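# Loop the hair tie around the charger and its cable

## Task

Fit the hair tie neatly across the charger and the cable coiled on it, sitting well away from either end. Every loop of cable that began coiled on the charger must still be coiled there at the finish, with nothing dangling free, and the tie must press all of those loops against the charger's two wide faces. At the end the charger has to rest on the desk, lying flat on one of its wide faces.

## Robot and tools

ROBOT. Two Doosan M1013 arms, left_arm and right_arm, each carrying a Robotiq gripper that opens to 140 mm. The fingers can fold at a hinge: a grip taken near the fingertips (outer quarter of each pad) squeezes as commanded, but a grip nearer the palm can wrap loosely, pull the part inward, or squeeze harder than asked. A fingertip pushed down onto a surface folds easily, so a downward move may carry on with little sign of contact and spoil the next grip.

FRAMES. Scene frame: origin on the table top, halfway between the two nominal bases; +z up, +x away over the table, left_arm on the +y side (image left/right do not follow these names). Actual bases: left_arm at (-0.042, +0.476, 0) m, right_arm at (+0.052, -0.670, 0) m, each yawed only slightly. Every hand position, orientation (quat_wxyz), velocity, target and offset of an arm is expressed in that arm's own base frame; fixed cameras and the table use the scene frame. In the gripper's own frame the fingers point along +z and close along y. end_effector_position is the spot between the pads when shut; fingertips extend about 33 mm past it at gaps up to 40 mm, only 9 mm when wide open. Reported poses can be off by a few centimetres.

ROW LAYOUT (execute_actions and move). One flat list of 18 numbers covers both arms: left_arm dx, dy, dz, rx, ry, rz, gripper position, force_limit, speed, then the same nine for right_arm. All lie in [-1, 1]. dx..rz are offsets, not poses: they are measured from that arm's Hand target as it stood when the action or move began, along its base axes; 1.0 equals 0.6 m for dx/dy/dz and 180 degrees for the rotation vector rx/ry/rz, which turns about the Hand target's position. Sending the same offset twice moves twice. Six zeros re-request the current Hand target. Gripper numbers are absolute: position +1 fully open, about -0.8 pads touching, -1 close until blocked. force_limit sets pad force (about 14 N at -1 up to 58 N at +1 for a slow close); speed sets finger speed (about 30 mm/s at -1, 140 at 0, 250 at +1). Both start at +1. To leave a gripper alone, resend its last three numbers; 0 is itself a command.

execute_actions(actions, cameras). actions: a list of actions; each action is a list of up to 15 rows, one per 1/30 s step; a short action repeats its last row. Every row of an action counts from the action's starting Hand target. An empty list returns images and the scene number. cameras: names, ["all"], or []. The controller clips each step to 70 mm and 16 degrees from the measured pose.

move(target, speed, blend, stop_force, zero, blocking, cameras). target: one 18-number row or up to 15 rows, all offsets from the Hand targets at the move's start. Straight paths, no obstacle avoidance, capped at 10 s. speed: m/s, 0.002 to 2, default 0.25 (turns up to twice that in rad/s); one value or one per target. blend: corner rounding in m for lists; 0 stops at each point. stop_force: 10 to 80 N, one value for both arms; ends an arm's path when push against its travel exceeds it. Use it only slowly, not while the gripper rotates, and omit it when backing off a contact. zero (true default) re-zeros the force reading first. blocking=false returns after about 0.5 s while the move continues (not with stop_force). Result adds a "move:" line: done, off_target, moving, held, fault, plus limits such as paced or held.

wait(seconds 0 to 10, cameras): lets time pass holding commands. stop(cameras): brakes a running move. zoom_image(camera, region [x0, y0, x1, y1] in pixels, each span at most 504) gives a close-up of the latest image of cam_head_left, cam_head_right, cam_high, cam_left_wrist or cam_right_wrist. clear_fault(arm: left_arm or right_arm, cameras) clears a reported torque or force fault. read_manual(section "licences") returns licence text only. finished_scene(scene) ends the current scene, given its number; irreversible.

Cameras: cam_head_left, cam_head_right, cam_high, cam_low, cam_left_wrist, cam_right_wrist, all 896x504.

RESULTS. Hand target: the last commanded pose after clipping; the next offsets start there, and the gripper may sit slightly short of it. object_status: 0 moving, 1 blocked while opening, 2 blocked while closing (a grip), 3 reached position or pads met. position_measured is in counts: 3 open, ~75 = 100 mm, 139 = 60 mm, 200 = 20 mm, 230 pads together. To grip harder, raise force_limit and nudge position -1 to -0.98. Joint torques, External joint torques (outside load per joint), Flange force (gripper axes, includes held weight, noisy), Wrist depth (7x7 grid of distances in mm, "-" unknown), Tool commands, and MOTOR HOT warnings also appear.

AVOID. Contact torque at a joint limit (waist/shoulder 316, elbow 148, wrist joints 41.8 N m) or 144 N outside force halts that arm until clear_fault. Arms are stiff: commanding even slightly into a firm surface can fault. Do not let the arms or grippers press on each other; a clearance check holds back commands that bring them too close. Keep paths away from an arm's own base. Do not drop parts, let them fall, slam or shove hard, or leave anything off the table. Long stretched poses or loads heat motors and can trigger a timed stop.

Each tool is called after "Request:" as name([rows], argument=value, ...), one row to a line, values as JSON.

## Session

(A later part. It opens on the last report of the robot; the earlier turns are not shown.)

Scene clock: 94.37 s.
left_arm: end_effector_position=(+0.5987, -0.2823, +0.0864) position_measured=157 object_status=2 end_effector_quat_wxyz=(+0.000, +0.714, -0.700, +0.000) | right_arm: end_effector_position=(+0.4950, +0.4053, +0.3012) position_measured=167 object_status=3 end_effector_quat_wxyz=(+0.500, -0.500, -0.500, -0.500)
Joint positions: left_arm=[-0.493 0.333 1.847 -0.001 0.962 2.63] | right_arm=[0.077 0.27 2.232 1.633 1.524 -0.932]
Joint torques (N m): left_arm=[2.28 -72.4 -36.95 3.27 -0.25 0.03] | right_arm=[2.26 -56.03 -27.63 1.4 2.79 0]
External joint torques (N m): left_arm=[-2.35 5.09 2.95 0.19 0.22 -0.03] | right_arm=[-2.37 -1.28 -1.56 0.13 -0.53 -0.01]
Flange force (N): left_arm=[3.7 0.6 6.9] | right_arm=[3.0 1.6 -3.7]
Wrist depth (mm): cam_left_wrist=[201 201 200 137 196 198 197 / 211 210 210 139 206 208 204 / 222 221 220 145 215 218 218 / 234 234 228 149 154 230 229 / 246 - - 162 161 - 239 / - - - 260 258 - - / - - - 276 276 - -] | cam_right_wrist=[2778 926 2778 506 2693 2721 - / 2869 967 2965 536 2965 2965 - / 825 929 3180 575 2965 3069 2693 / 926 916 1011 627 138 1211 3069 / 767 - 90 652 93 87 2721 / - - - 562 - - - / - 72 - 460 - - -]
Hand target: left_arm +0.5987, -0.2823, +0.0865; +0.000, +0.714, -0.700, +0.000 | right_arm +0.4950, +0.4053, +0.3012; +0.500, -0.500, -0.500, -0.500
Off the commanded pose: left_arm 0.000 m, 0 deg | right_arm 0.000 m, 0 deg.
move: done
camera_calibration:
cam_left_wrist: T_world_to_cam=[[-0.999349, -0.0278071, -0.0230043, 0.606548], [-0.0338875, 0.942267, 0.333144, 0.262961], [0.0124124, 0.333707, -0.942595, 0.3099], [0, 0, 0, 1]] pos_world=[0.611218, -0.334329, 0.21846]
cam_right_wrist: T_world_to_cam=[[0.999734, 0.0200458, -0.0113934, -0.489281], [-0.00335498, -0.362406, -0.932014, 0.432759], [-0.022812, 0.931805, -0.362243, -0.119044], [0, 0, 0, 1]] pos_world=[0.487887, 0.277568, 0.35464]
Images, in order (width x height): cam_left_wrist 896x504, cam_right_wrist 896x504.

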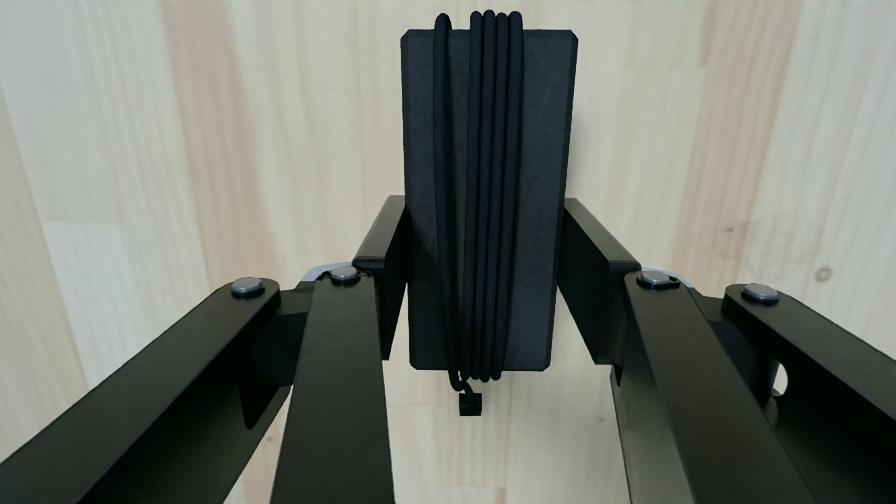

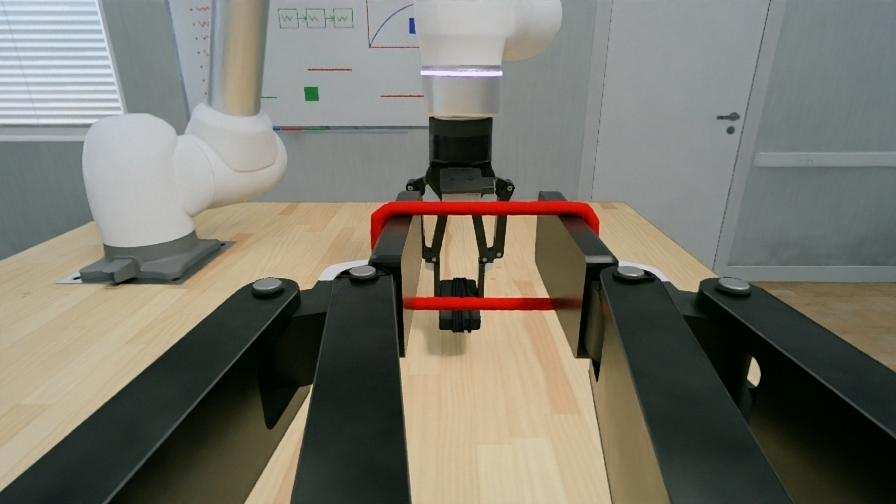

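Request:
move(target=[0,0,0.4008,0,0,0,-1,0.8,-1,0,0.458,0,0,0,0,-0.1,1,-1], speed=0.15, cameras=["cam_left_wrist","cam_right_wrist","cam_low"])

Request:
zoom_image(camera="cam_right_wrist", region=[300, 100, 660, 340])

Request:
zoom_image(camera="cam_low", region=[230, 80, 450, 240])

Scene clock: 97.17 s.
left_arm: end_effector_position=(+0.5987, -0.2823, +0.3269) position_measured=157 object_status=2 end_effector_quat_wxyz=(+0.000, +0.714, -0.700, +0.000) | right_arm: end_effector_position=(+0.4950, +0.6801, +0.3012) position_measured=141 object_status=3 end_effector_quat_wxyz=(+0.500, -0.500, -0.500, -0.500)
Joint positions: left_arm=[-0.492 0.181 1.575 -0.001 1.386 2.63] | right_arm=[0.555 0.395 2.035 2.01 1.219 -0.938]
Joint torques (N m): left_arm=[2.14 -64.12 -43.64 3.98 -0.19 0.07] | right_arm=[1.63 -70.65 -31.1 0.13 2.89 0.06]
External joint torques (N m): left_arm=[-2.13 4.91 2.85 0.16 0.16 -0.07] | right_arm=[-1.73 -2.29 -1.26 0.23 -0.63 -0.07]
Flange force (N): left_arm=[4.0 -0.5 5.3] | right_arm=[4.0 0.9 -1.7]
Wrist depth (mm): cam_left_wrist=[420 419 416 135 411 414 411 / 441 443 438 138 430 433 433 / 466 458 457 145 447 456 455 / 486 487 480 149 154 477 477 / 517 - - 161 161 - 493 / - - - 552 - - - / - - - 580 - - -] | cam_right_wrist=[2467 2421 2399 2421 2336 2421 2146 / 2639 2538 2587 2538 2639 2587 2693 / 644 748 - 246 2562 2721 2444 / 650 946 112 943 131 2900 3717 / 637 84 94 680 146 88 87 / - - 516 565 592 - - / - - - 462 463 - -]
Hand target: left_arm +0.5987, -0.2823, +0.3269; +0.000, +0.714, -0.700, +0.000 | right_arm +0.4950, +0.6801, +0.3012; +0.500, -0.500, -0.500, -0.500
Off the commanded pose: left_arm 0.000 m, 0 deg | right_arm 0.000 m, 0 deg.
move: done
camera_calibration:
cam_left_wrist: T_world_to_cam=[[-0.999345, -0.0279037, -0.0230392, 0.612063], [-0.0339902, 0.942264, 0.333142, 0.182902], [0.0124132, 0.333707, -0.942595, 0.536594], [0, 0, 0, 1]] pos_world=[0.611218, -0.334328, 0.45896]
cam_right_wrist: T_world_to_cam=[[0.999734, 0.0200816, -0.0113, -0.494841], [-0.003255, -0.362405, -0.932015, 0.532263], [-0.0228115, 0.931804, -0.362244, -0.37501], [0, 0, 0, 1]] pos_world=[0.487887, 0.552268, 0.35464]
Images, in order (width x height): cam_low 896x504, cam_left_wrist 896x504, cam_right_wrist 896x504.

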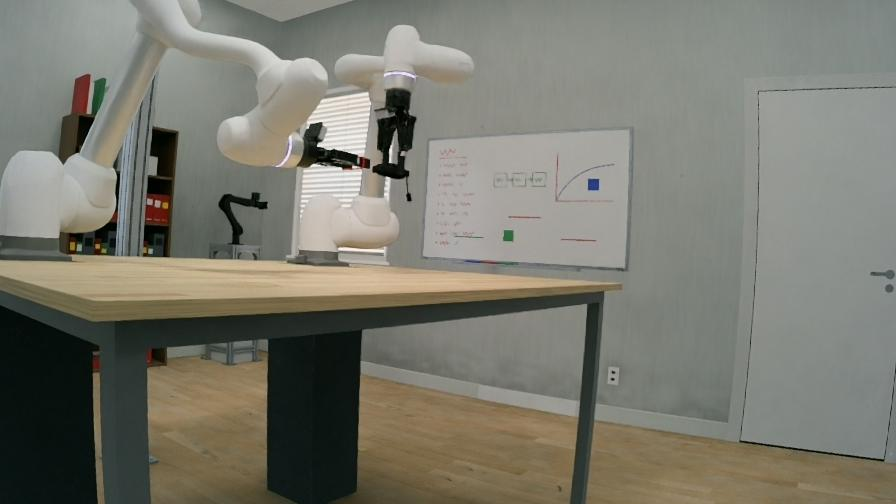

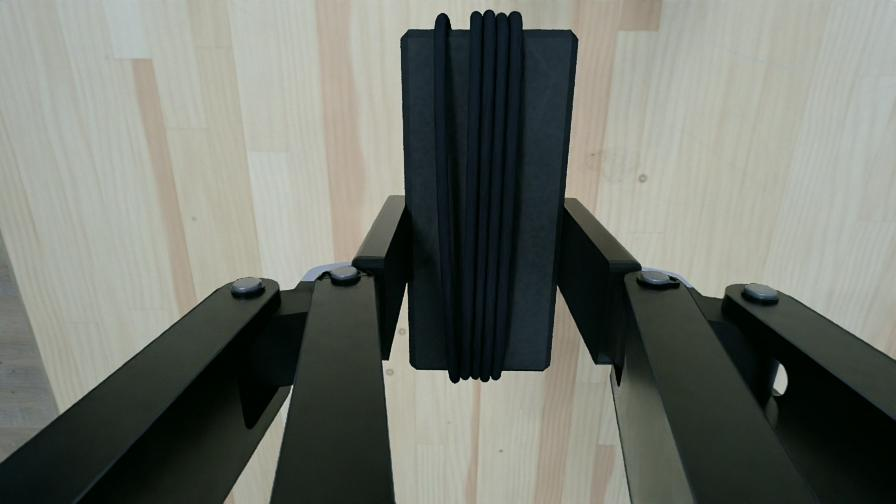

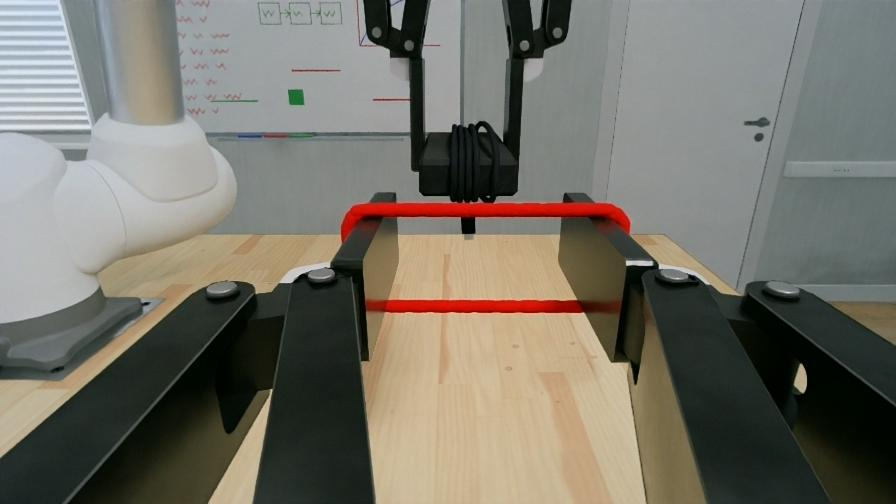

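Scaled by 1.400.

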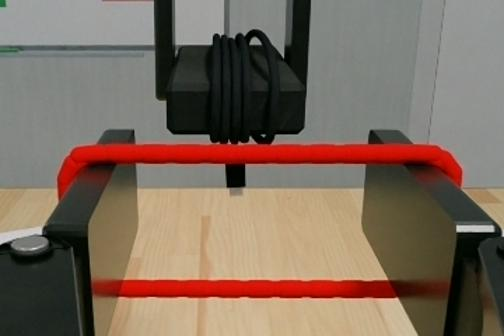

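Scaled by 2.291.

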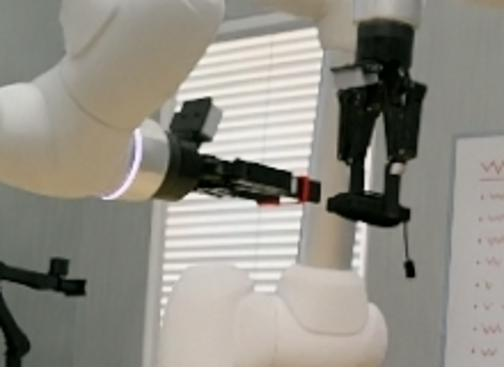

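Request:
move([
  [0,0,0,0,0,0,-1,0.8,-1,0,0,0.02,0,0,0,-0.1,1,-1],
  [0,0,0,0,0,0,-1,0.8,-1,0,0.0667,0.02,0,0,0,-0.1,1,-1],
], speed=0.1, cameras=["all"])

Scene clock: 100.57 s.
left_arm: end_effector_position=(+0.5987, -0.2823, +0.3269) position_measured=157 object_status=2 end_effector_quat_wxyz=(+0.000, +0.714, -0.700, +0.000) | right_arm: end_effector_position=(+0.4950, +0.7201, +0.3132) position_measured=141 object_status=3 end_effector_quat_wxyz=(+0.500, -0.500, -0.500, -0.500)
Joint positions: left_arm=[-0.492 0.181 1.575 -0.001 1.386 2.63] | right_arm=[0.609 0.408 1.982 2.042 1.169 -0.916]
Joint torques (N m): left_arm=[2.4 -64.04 -44.16 3.95 -0.23 0.06] | right_arm=[2.24 -73.51 -32.4 0.01 2.69 0.04]
External joint torques (N m): left_arm=[-2.45 4.99 3.42 0.2 0.21 -0.06] | right_arm=[-2.25 -1.89 -1.18 0.2 -0.46 -0.04]
Flange force (N): left_arm=[4.0 0.6 6.1] | right_arm=[3.2 1.7 -2.2]
Wrist depth (mm): cam_left_wrist=[417 418 415 137 412 413 411 / 443 440 438 138 431 437 435 / 461 463 459 145 447 453 455 / 491 481 477 150 154 479 477 / 510 - - 161 161 - 499 / - - - 540 - - - / - - - 571 - - -] | cam_right_wrist=[631 2399 2399 2399 239 2399 2444 / 678 2467 2562 2467 2587 2538 - / 663 743 3341 255 2693 2693 2666 / 634 910 111 901 131 2778 2838 / 614 83 94 713 146 88 87 / - - 536 583 584 - 73 / - - - 477 477 - -]
Hand target: left_arm +0.5987, -0.2823, +0.3269; +0.000, +0.714, -0.700, +0.000 | right_arm +0.4950, +0.7202, +0.3132; +0.500, -0.500, -0.500, -0.500
Off the commanded pose: left_arm 0.000 m, 0 deg | right_arm 0.000 m, 0 deg.
move: done
camera_calibration:
cam_left_wrist: T_world_to_cam=[[-0.999345, -0.027901, -0.0230383, 0.612065], [-0.0339874, 0.942264, 0.333142, 0.182867], [0.0124131, 0.333707, -0.942595, 0.536688], [0, 0, 0, 1]] pos_world=[0.611218, -0.334328, 0.45906]
cam_right_wrist: T_world_to_cam=[[0.999734, 0.0200458, -0.0113934, -0.495455], [-0.00335498, -0.362406, -0.932014, 0.558028], [-0.022812, 0.931805, -0.362243, -0.408029], [0, 0, 0, 1]] pos_world=[0.487887, 0.592368, 0.36664]

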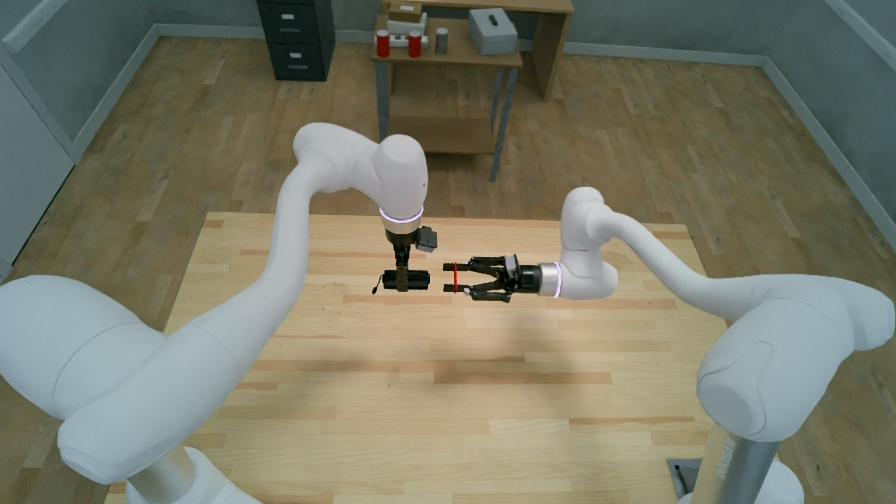

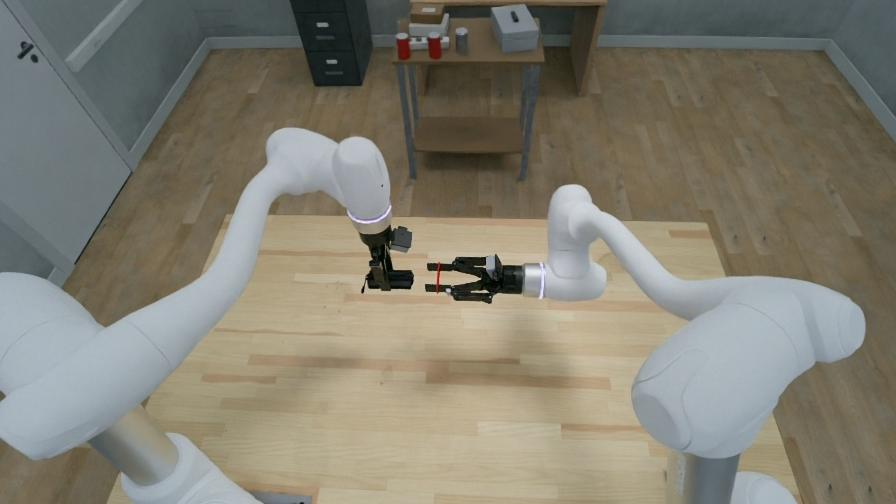

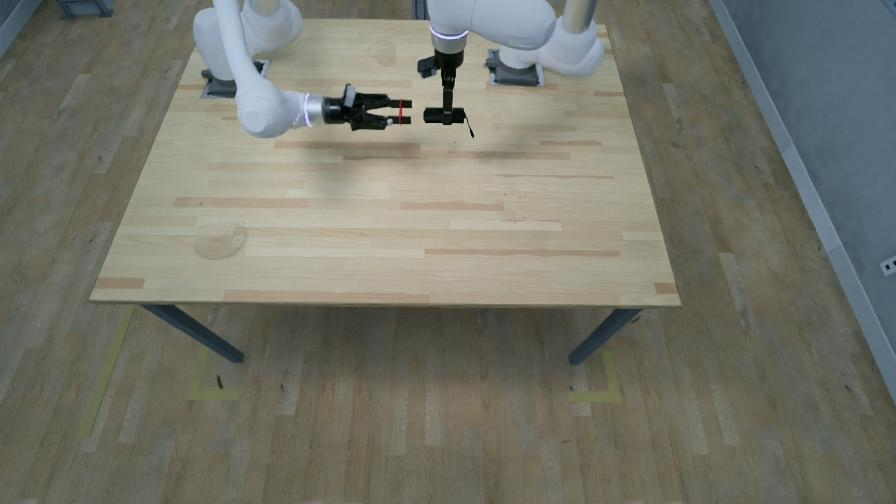

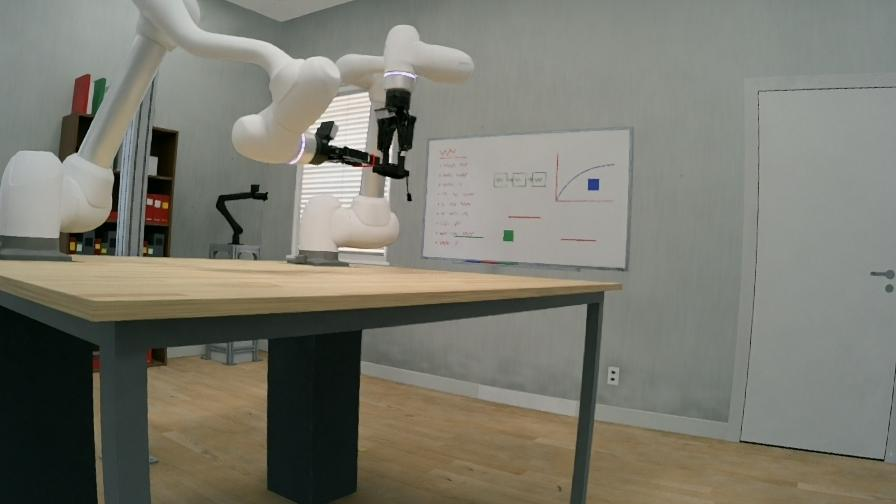

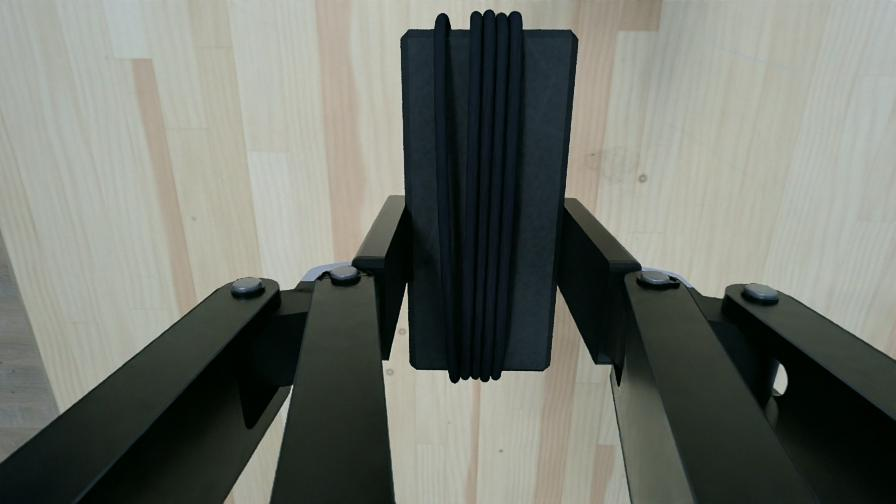

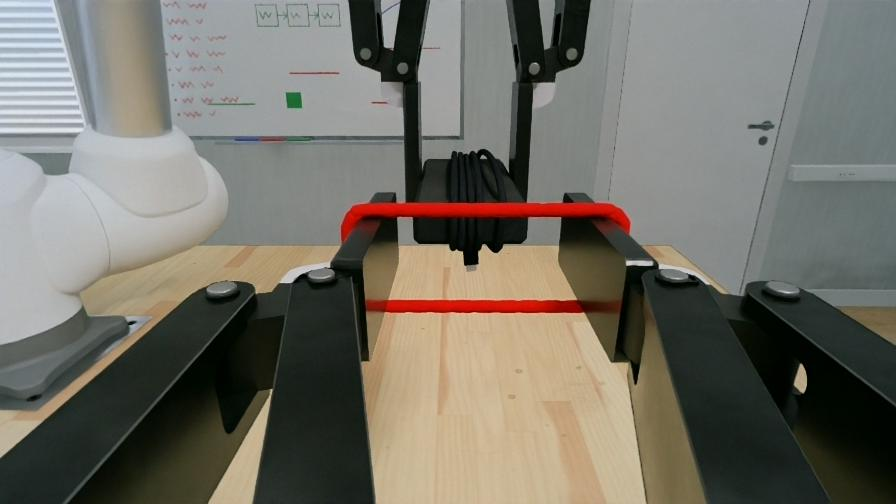

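Request:
zoom_image(camera="cam_high", region=[340, 70, 490, 154])

Request:
zoom_image(camera="cam_low", region=[310, 110, 430, 210])

Request:
zoom_image(camera="cam_head_right", region=[340, 230, 500, 320])

Scaled by 3.360.

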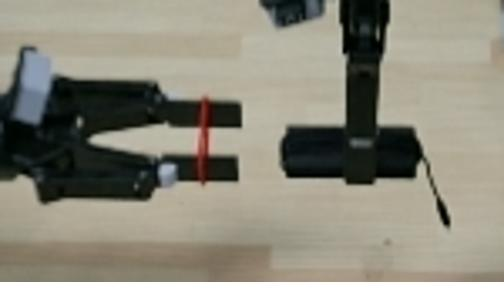

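Scaled by 4.200.

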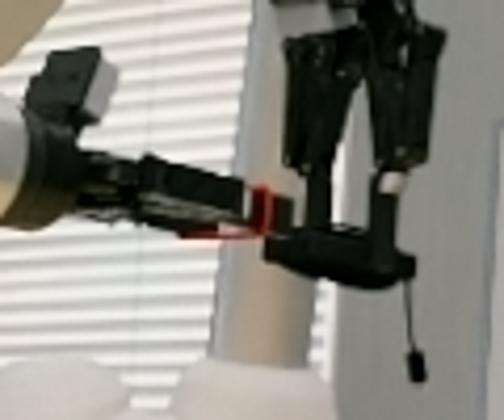

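Scaled by 3.150.

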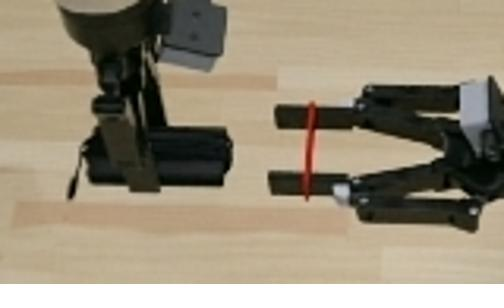

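Request:
zoom_image(camera="cam_right_wrist", region=[340, 130, 640, 330])

Scaled by 1.680.

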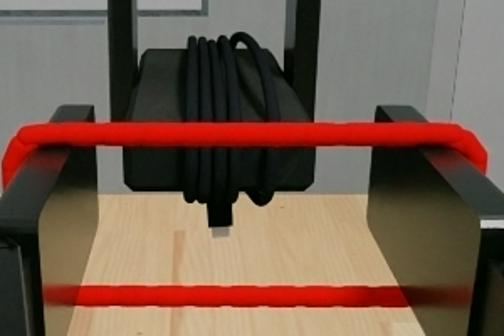

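Request:
zoom_image(camera="cam_low", region=[360, 145, 420, 190])

Request:
zoom_image(camera="cam_left_wrist", region=[370, 0, 610, 400])

Scaled by 8.400.

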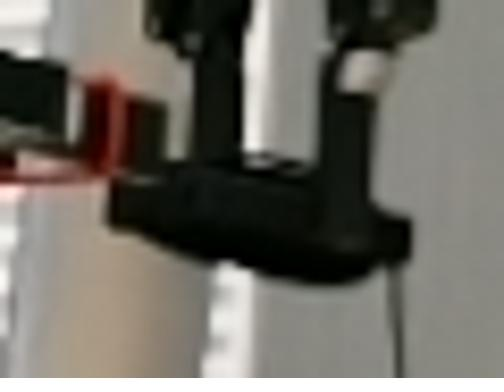

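Scaled by 1.260.

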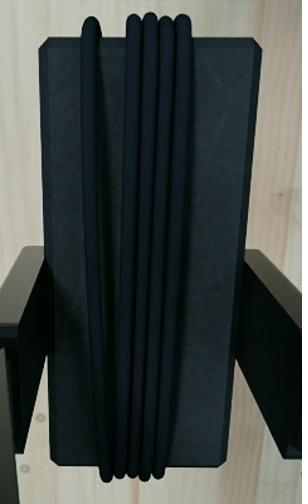

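Request:
move([
  [0,0,0,0,0,0,-1,0.8,-1,0,0,-0.015,0,0,0,-0.1,1,-1],
  [0,0,0,0,0,0,-1,0.8,-1,0,0.0417,-0.015,0,0,0,-0.1,1,-1],
], speed=0.06, cameras=["cam_right_wrist","cam_low","cam_left_wrist"])

Request:
zoom_image(camera="cam_low", region=[360, 145, 420, 190])

Request:
zoom_image(camera="cam_right_wrist", region=[340, 130, 640, 330])

Scene clock: 105.63 s.
left_arm: end_effector_position=(+0.5987, -0.2823, +0.3269) position_measured=157 object_status=2 end_effector_quat_wxyz=(+0.000, +0.714, -0.700, +0.000) | right_arm: end_effector_position=(+0.4950, +0.7451, +0.3042) position_measured=141 object_status=3 end_effector_quat_wxyz=(+0.500, -0.500, -0.500, -0.500)
Joint positions: left_arm=[-0.492 0.181 1.575 -0.001 1.386 2.63] | right_arm=[0.641 0.438 1.955 2.071 1.151 -0.93]
Joint torques (N m): left_arm=[2.52 -64.14 -44.22 3.96 -0.25 0.03] | right_arm=[2.6 -76.46 -31.85 -0.04 2.64 0.07]
External joint torques (N m): left_arm=[-2.44 4.62 3.32 0.19 0.23 -0.03] | right_arm=[-2.58 -1.66 -1.64 0.14 -0.39 -0.07]
Flange force (N): left_arm=[3.7 0.9 5.8] | right_arm=[3.0 3.1 -1.9]
Wrist depth (mm): cam_left_wrist=[421 418 418 135 413 412 411 / 438 441 439 138 429 431 433 / 466 463 461 145 451 453 455 / 490 489 472 152 154 481 476 / 514 - - 161 135 - 501 / - - - 540 - - - / - - - 577 - - -] | cam_right_wrist=[617 2336 2378 2275 231 2399 2336 / 647 2538 2514 2538 2378 2490 2444 / 641 709 2749 190 2965 2693 2218 / 624 880 111 189 132 2749 2749 / 610 84 94 693 146 87 2808 / - - 525 568 569 - 73 / - - - 465 467 - -]
Hand target: left_arm +0.5987, -0.2823, +0.3269; +0.000, +0.714, -0.700, +0.000 | right_arm +0.4950, +0.7452, +0.3042; +0.500, -0.500, -0.500, -0.500
Off the commanded pose: left_arm 0.000 m, 0 deg | right_arm 0.000 m, 0 deg.
move: done
camera_calibration:
cam_left_wrist: T_world_to_cam=[[-0.999345, -0.027901, -0.0230383, 0.612065], [-0.0339874, 0.942264, 0.333142, 0.182867], [0.0124131, 0.333707, -0.942595, 0.536688], [0, 0, 0, 1]] pos_world=[0.611218, -0.334328, 0.45906]
cam_right_wrist: T_world_to_cam=[[0.999734, 0.0200458, -0.0113934, -0.496059], [-0.00335498, -0.362406, -0.932014, 0.5587], [-0.022812, 0.931805, -0.362243, -0.434584], [0, 0, 0, 1]] pos_world=[0.487887, 0.617368, 0.35764]
Images, in order (width x height): cam_low 896x504, cam_left_wrist 896x504, cam_right_wrist 896x504.

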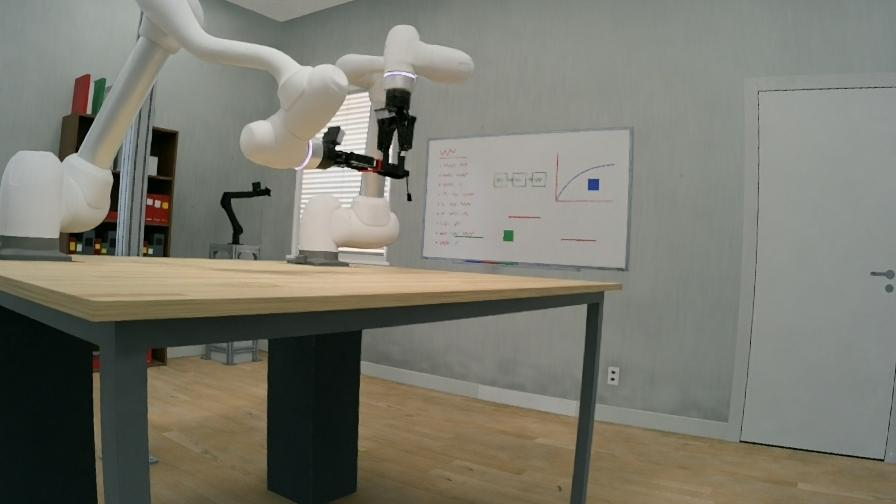

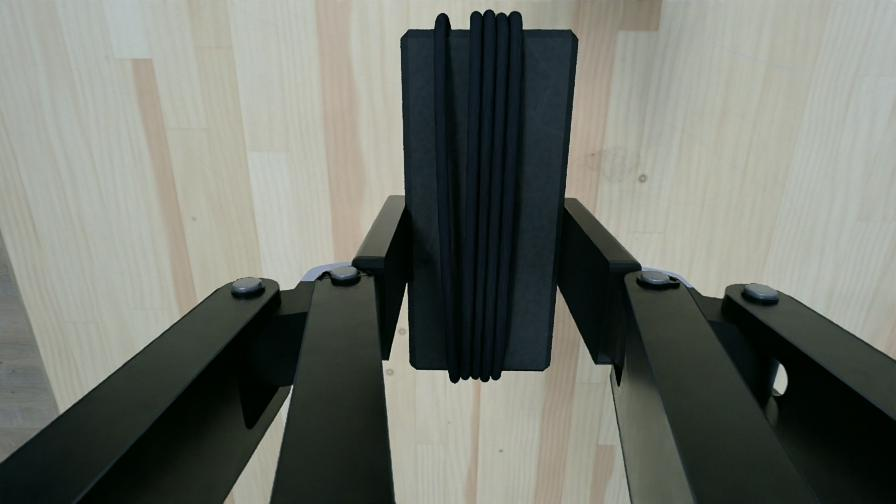

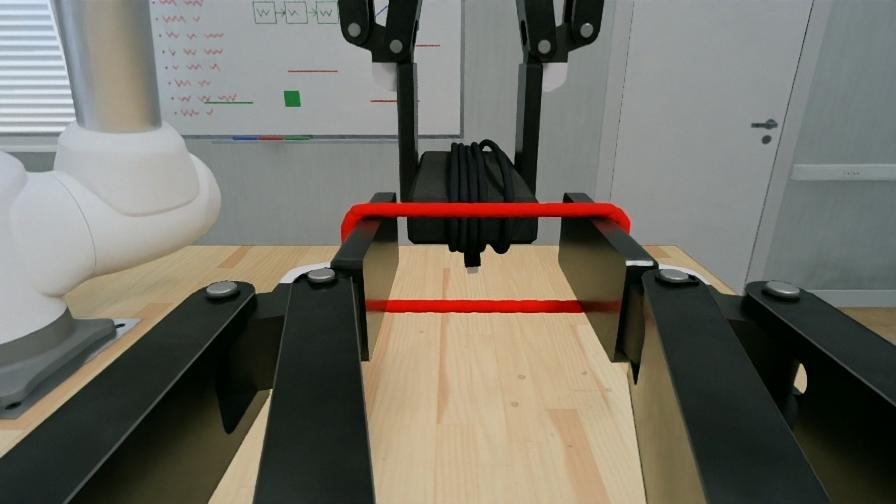

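Scaled by 8.400.

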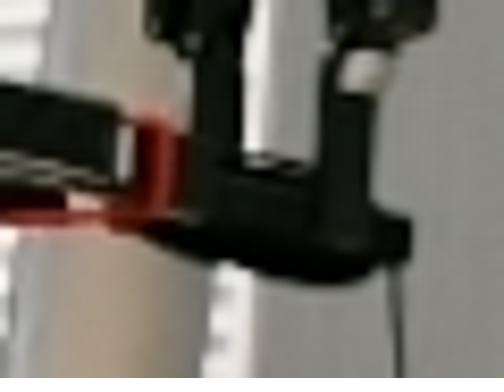

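Scaled by 1.680.

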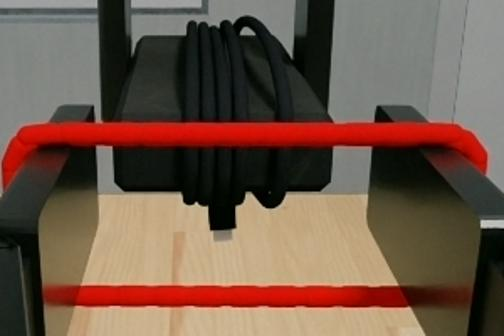

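Request:
move([
  [0,0,0,0,0,0,-1,0.8,-1,-0.002,0.015,0,0,0,0,-0.1,1,-1],
  [0,0,0,0,0,0,-1,0.8,-1,-0.002,0.0917,0,0,0,0,-0.1,1,-1],
], speed=0.04, stop_force=20, cameras=["cam_right_wrist","cam_low","cam_left_wrist","cam_high"])

Request:
zoom_image(camera="cam_high", region=[370, 80, 490, 150])

Request:
zoom_image(camera="cam_right_wrist", region=[340, 130, 640, 330])

Scene clock: 108.37 s.
left_arm: end_effector_position=(+0.5987, -0.2823, +0.3269) position_measured=157 object_status=2 end_effector_quat_wxyz=(+0.000, +0.714, -0.700, +0.000) | right_arm: end_effector_position=(+0.4938, +0.8002, +0.3042) position_measured=141 object_status=3 end_effector_quat_wxyz=(+0.500, -0.500, -0.500, -0.500)
Joint positions: left_arm=[-0.492 0.181 1.575 -0.001 1.386 2.63] | right_arm=[0.708 0.481 1.882 2.118 1.096 -0.926]
Joint torques (N m): left_arm=[1.85 -63.01 -43.54 3.66 -0.39 0.06] | right_arm=[2.7 -82.73 -34.04 -0.05 3.19 0.04]
External joint torques (N m): left_arm=[-1.84 3.63 2.68 0.48 0.36 -0.06] | right_arm=[-2.76 -0.32 -0.41 -0.04 -0.94 -0.04]
Flange force (N): left_arm=[2.8 0.7 4.4] | right_arm=[1.3 2.7 -1.9]
Wrist depth (mm): cam_left_wrist=[417 421 413 135 134 416 415 / 442 442 434 139 139 435 433 / 469 460 461 145 447 455 453 / 491 489 476 149 154 480 476 / 507 - - 161 161 - 498 / - - - 553 - - - / - - - 576 - - -] | cam_right_wrist=[554 2356 164 2356 164 2378 2336 / 593 2467 2467 2378 188 2444 2693 / 590 642 - 189 188 2587 2163 / 601 752 110 133 133 2749 2749 / 737 84 94 661 139 88 91 / - - 523 572 568 - 73 / - - - 464 465 - -]
Hand target: left_arm +0.5987, -0.2823, +0.3269; +0.000, +0.714, -0.700, +0.000 | right_arm +0.4938, +0.8002, +0.3042; +0.500, -0.500, -0.500, -0.500
Off the commanded pose: left_arm 0.000 m, 0 deg | right_arm 0.000 m, 0 deg.
move: done
camera_calibration:
cam_left_wrist: T_world_to_cam=[[-0.999345, -0.027901, -0.0230383, 0.612065], [-0.0339874, 0.942264, 0.333142, 0.182867], [0.0124131, 0.333707, -0.942595, 0.536688], [0, 0, 0, 1]] pos_world=[0.611218, -0.334328, 0.45906]
cam_right_wrist: T_world_to_cam=[[0.999734, 0.0200458, -0.0113934, -0.495964], [-0.00335498, -0.362406, -0.932014, 0.578665], [-0.022812, 0.931805, -0.362243, -0.485954], [0, 0, 0, 1]] pos_world=[0.486687, 0.672468, 0.35764]
Images, in order (width x height): cam_high 896x504, cam_low 896x504, cam_left_wrist 896x504, cam_right_wrist 896x504.

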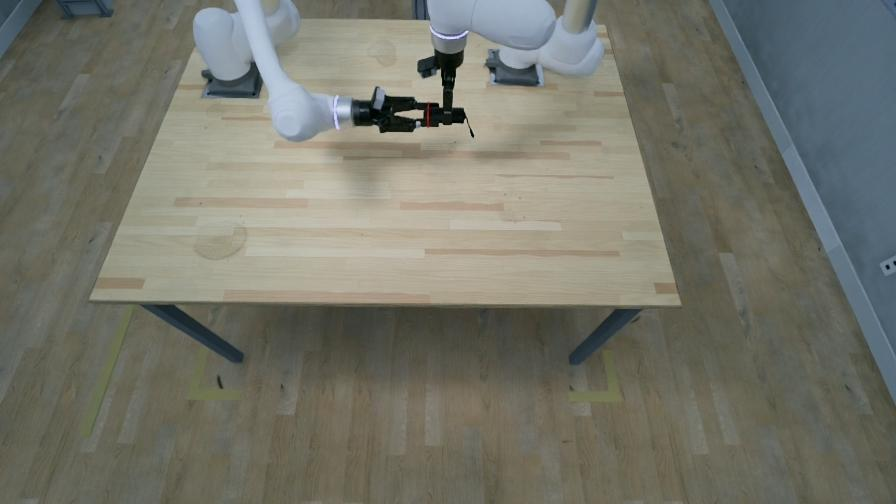

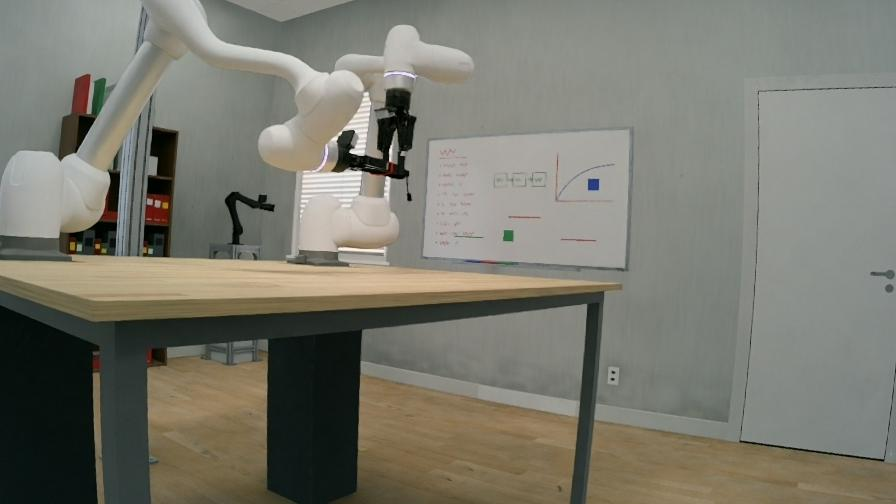

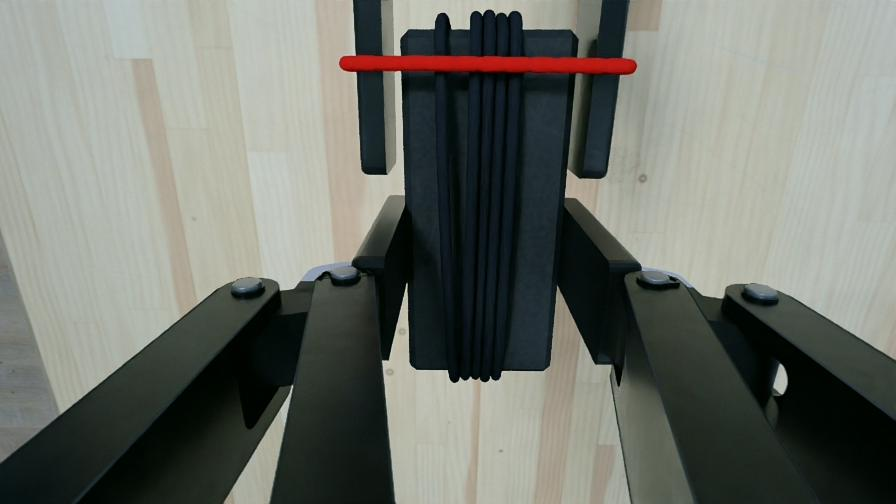

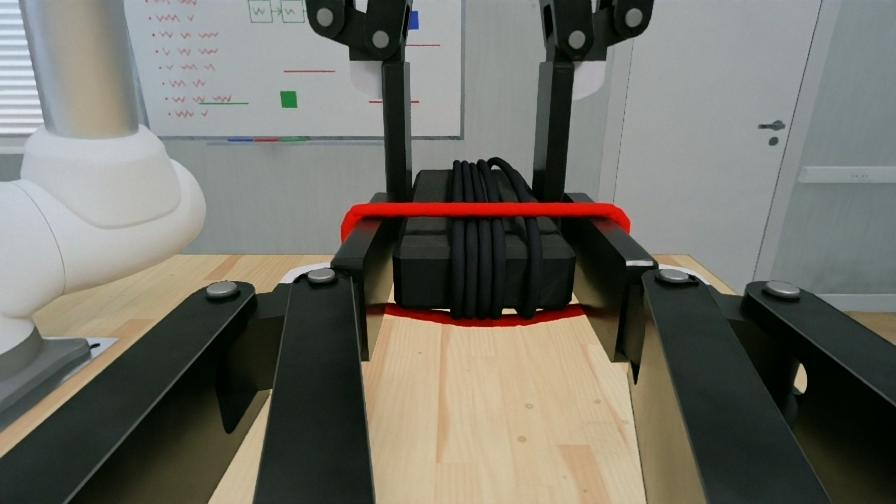

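Scaled by 4.200.

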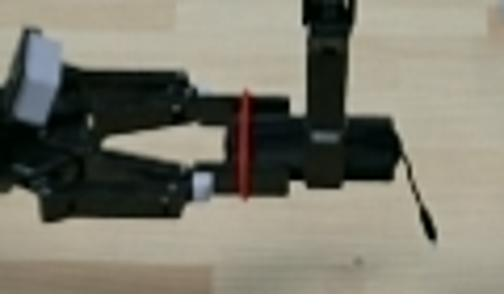

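Scaled by 1.680.

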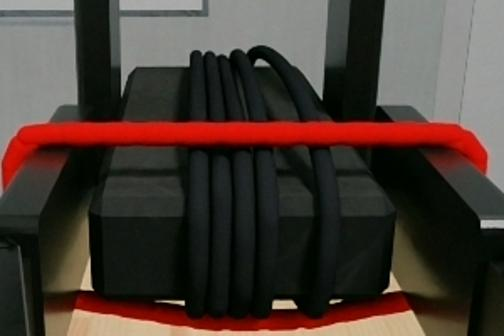

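Request:
move([
  [0,0,0,0,0,0,-1,0.8,-1,-0.002,0.0067,-0.002,0,0,0,-0.1,1,-1],
  [0,0,0,0,0,0,-1,0.8,-1,-0.002,0.0067,-0.002,0,0,0,-1,0.8,-1],
], speed=0.04, cameras=["cam_right_wrist","cam_left_wrist"])

Scene clock: 110.40 s.
left_arm: end_effector_position=(+0.5987, -0.2823, +0.3269) position_measured=157 object_status=2 end_effector_quat_wxyz=(+0.000, +0.714, -0.700, +0.000) | right_arm: end_effector_position=(+0.4926, +0.8042, +0.3030) position_measured=156 object_status=0 end_effector_quat_wxyz=(+0.500, -0.500, -0.500, -0.500)
Joint positions: left_arm=[-0.492 0.181 1.575 -0.001 1.386 2.63] | right_arm=[0.713 0.484 1.879 2.123 1.093 -0.929]
Joint torques (N m): left_arm=[-1.01 -62.62 -46.62 1.7 -2.49 -0.66] | right_arm=[7.54 -81.48 -34.69 -0.38 3.07 0.09]
External joint torques (N m): left_arm=[0.89 3.74 5.87 2.43 2.45 0.66] | right_arm=[-7.62 -2.15 0.2 0.27 -0.81 -0.09]
Flange force (N): left_arm=[-4.0 2.9 5.4] | right_arm=[2.9 4.6 -9.5]
Wrist depth (mm): cam_left_wrist=[423 422 416 136 136 415 415 / 439 439 437 137 141 435 433 / 463 462 462 145 151 457 453 / 491 484 476 153 154 480 477 / 510 - - 161 161 - 501 / - - - 545 - - - / - - - 572 - - -] | cam_right_wrist=[553 2256 161 2163 158 2336 2444 / 588 2444 2421 2467 2444 2444 2639 / 589 666 - 171 194 2587 2315 / 594 743 109 130 129 2693 - / 731 79 92 655 131 88 2587 / - - - 566 566 - - / - 73 - 465 - - -]
Hand target: left_arm +0.5987, -0.2823, +0.3269; +0.000, +0.714, -0.700, +0.000 | right_arm +0.4926, +0.8042, +0.3030; +0.500, -0.500, -0.500, -0.500
Off the commanded pose: left_arm 0.000 m, 0 deg | right_arm 0.000 m, 0 deg.
move: done
camera_calibration:
cam_left_wrist: T_world_to_cam=[[-0.999345, -0.0279037, -0.0230392, 0.612065], [-0.0339902, 0.942264, 0.333142, 0.182869], [0.0124132, 0.333707, -0.942595, 0.536688], [0, 0, 0, 1]] pos_world=[0.611218, -0.334328, 0.45906]
cam_right_wrist: T_world_to_cam=[[0.999734, 0.0200816, -0.0113, -0.494915], [-0.003255, -0.362405, -0.932015, 0.578943], [-0.0228115, 0.931804, -0.362244, -0.490143], [0, 0, 0, 1]] pos_world=[0.485487, 0.676468, 0.35644]
Images, in order (width x height): cam_left_wrist 896x504, cam_right_wrist 896x504.

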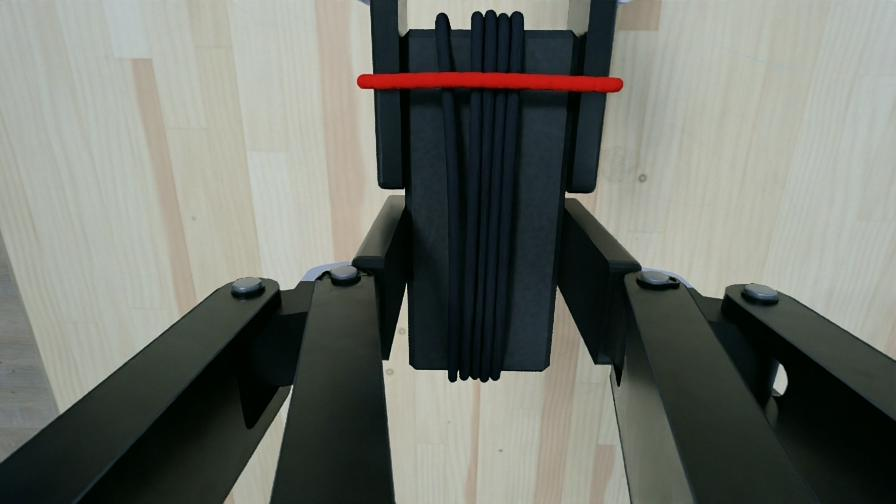

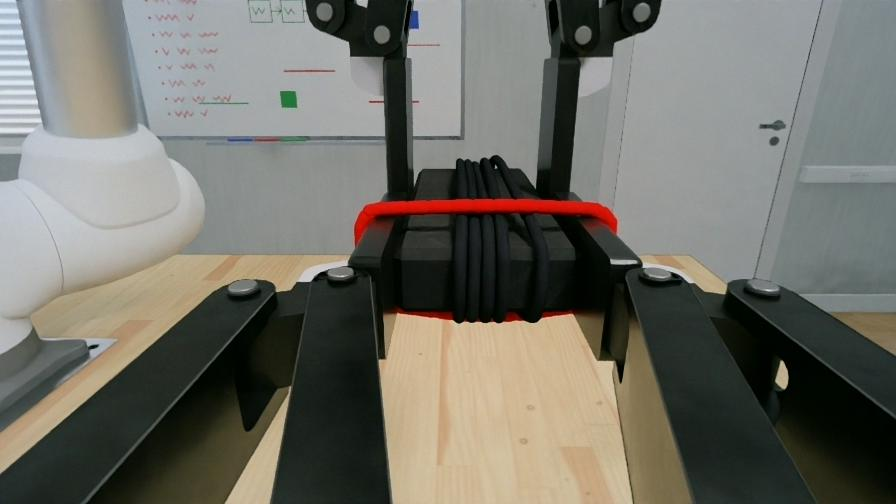

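Request:
execute_actions([
  [[0,0,0,0,0,0,0.15,0.8,-1,0,0,0,0,0,0,-1,0.8,-1]],
  [[0,0,0,0,0,0,0.15,0.8,-1,0,0,0,0,0,0,-1,0.8,-1]],
  [[0,0,0,0,0,0,0.15,0.8,-1,0,0,0,0,0,0,-1,0.8,-1]],
], cameras=["cam_left_wrist","cam_right_wrist"])

Scene clock: 113.50 s.
left_arm: end_effector_position=(+0.5987, -0.2823, +0.3269) position_measured=110 object_status=3 end_effector_quat_wxyz=(+0.000, +0.714, -0.700, +0.000) | right_arm: end_effector_position=(+0.4926, +0.8042, +0.3030) position_measured=156 object_status=2 end_effector_quat_wxyz=(+0.500, -0.500, -0.500, -0.500)
Joint positions: left_arm=[-0.492 0.181 1.575 -0.001 1.386 2.63] | right_arm=[0.713 0.484 1.879 2.123 1.093 -0.929]
Joint torques (N m): left_arm=[2.31 -61.84 -42.41 4 -0.23 0.08] | right_arm=[1.71 -84.52 -34.83 0.33 3.75 0.08]
External joint torques (N m): left_arm=[-2.31 2.29 1.48 0.17 0.2 -0.08] | right_arm=[-1.54 1 0.36 -0.47 -1.49 -0.08]
External joint torques at the end of the 1st action: left_arm=[-2.58 2.52 1.49 0.17 0.18 -0.06] | right_arm=[-2.07 0.45 0.56 -0.44 -1.48 -0.03]
External joint torques at the end of the 2nd action: left_arm=[-2.53 1.91 1.36 0.22 0.24 -0.06] | right_arm=[-2.35 0.72 0.63 -0.4 -1.46 -0.01]
Flange force (N): left_arm=[3.5 1.0 2.5] | right_arm=[0.1 1.9 -0.3]
Flange force at the end of the 1st action (N): left_arm=[4.0 0.9 2.6] | right_arm=[0.8 1.7 -1.6]
Flange force at the end of the 2nd action (N): left_arm=[3.6 1.5 2.1] | right_arm=[0.4 2.0 -1.8]
Wrist depth (mm): cam_left_wrist=[421 419 419 136 136 410 413 / 441 440 439 137 140 436 431 / 462 464 463 144 151 456 456 / 490 484 123 154 154 477 482 / - - 513 162 169 119 - / - - 547 546 539 - - / - - 585 581 580 - -] | cam_right_wrist=[551 2336 159 - 167 2336 2378 / 589 2444 185 2336 167 2421 2514 / 586 652 177 177 191 2613 2562 / 596 886 111 130 129 2693 2838 / 731 79 92 660 131 88 87 / - - - 571 566 - - / - 73 - 464 - - -]
Hand target: left_arm +0.5987, -0.2823, +0.3269; +0.000, +0.714, -0.700, +0.000 | right_arm +0.4926, +0.8042, +0.3030; +0.500, -0.500, -0.500, -0.500
Off the commanded pose: left_arm 0.000 m, 0 deg | right_arm 0.000 m, 0 deg.
camera_calibration:
cam_left_wrist: T_world_to_cam=[[-0.999345, -0.027901, -0.0230383, 0.612065], [-0.0339874, 0.942264, 0.333142, 0.182867], [0.0124131, 0.333707, -0.942595, 0.536688], [0, 0, 0, 1]] pos_world=[0.611218, -0.334328, 0.45906]
cam_right_wrist: T_world_to_cam=[[0.999732, 0.0201749, -0.0113358, -0.494964], [-0.00325451, -0.362406, -0.932015, 0.578943], [-0.0229115, 0.931802, -0.362243, -0.490094], [0, 0, 0, 1]] pos_world=[0.485487, 0.676468, 0.35644]
Images, in order (width x height): cam_left_wrist 896x504, cam_right_wrist 896x504.

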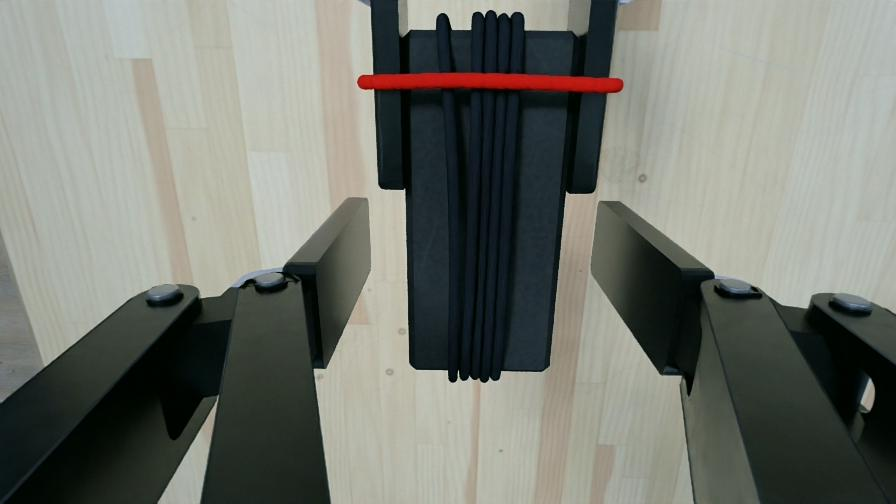

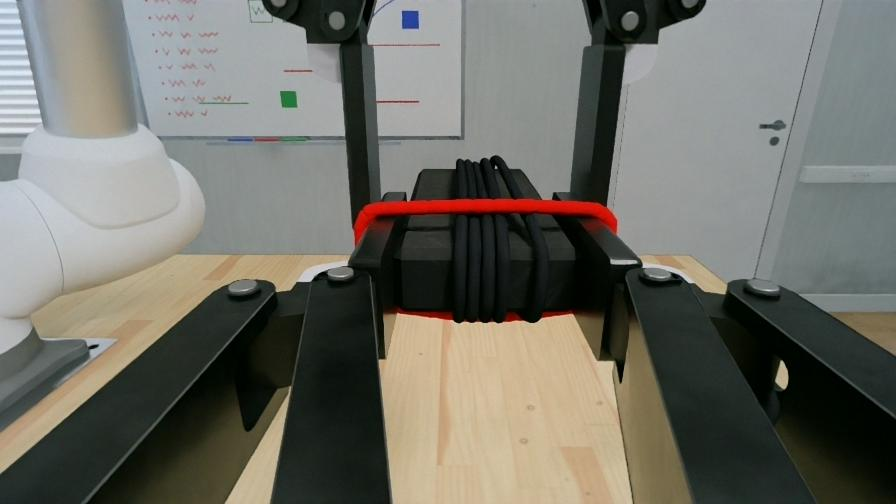

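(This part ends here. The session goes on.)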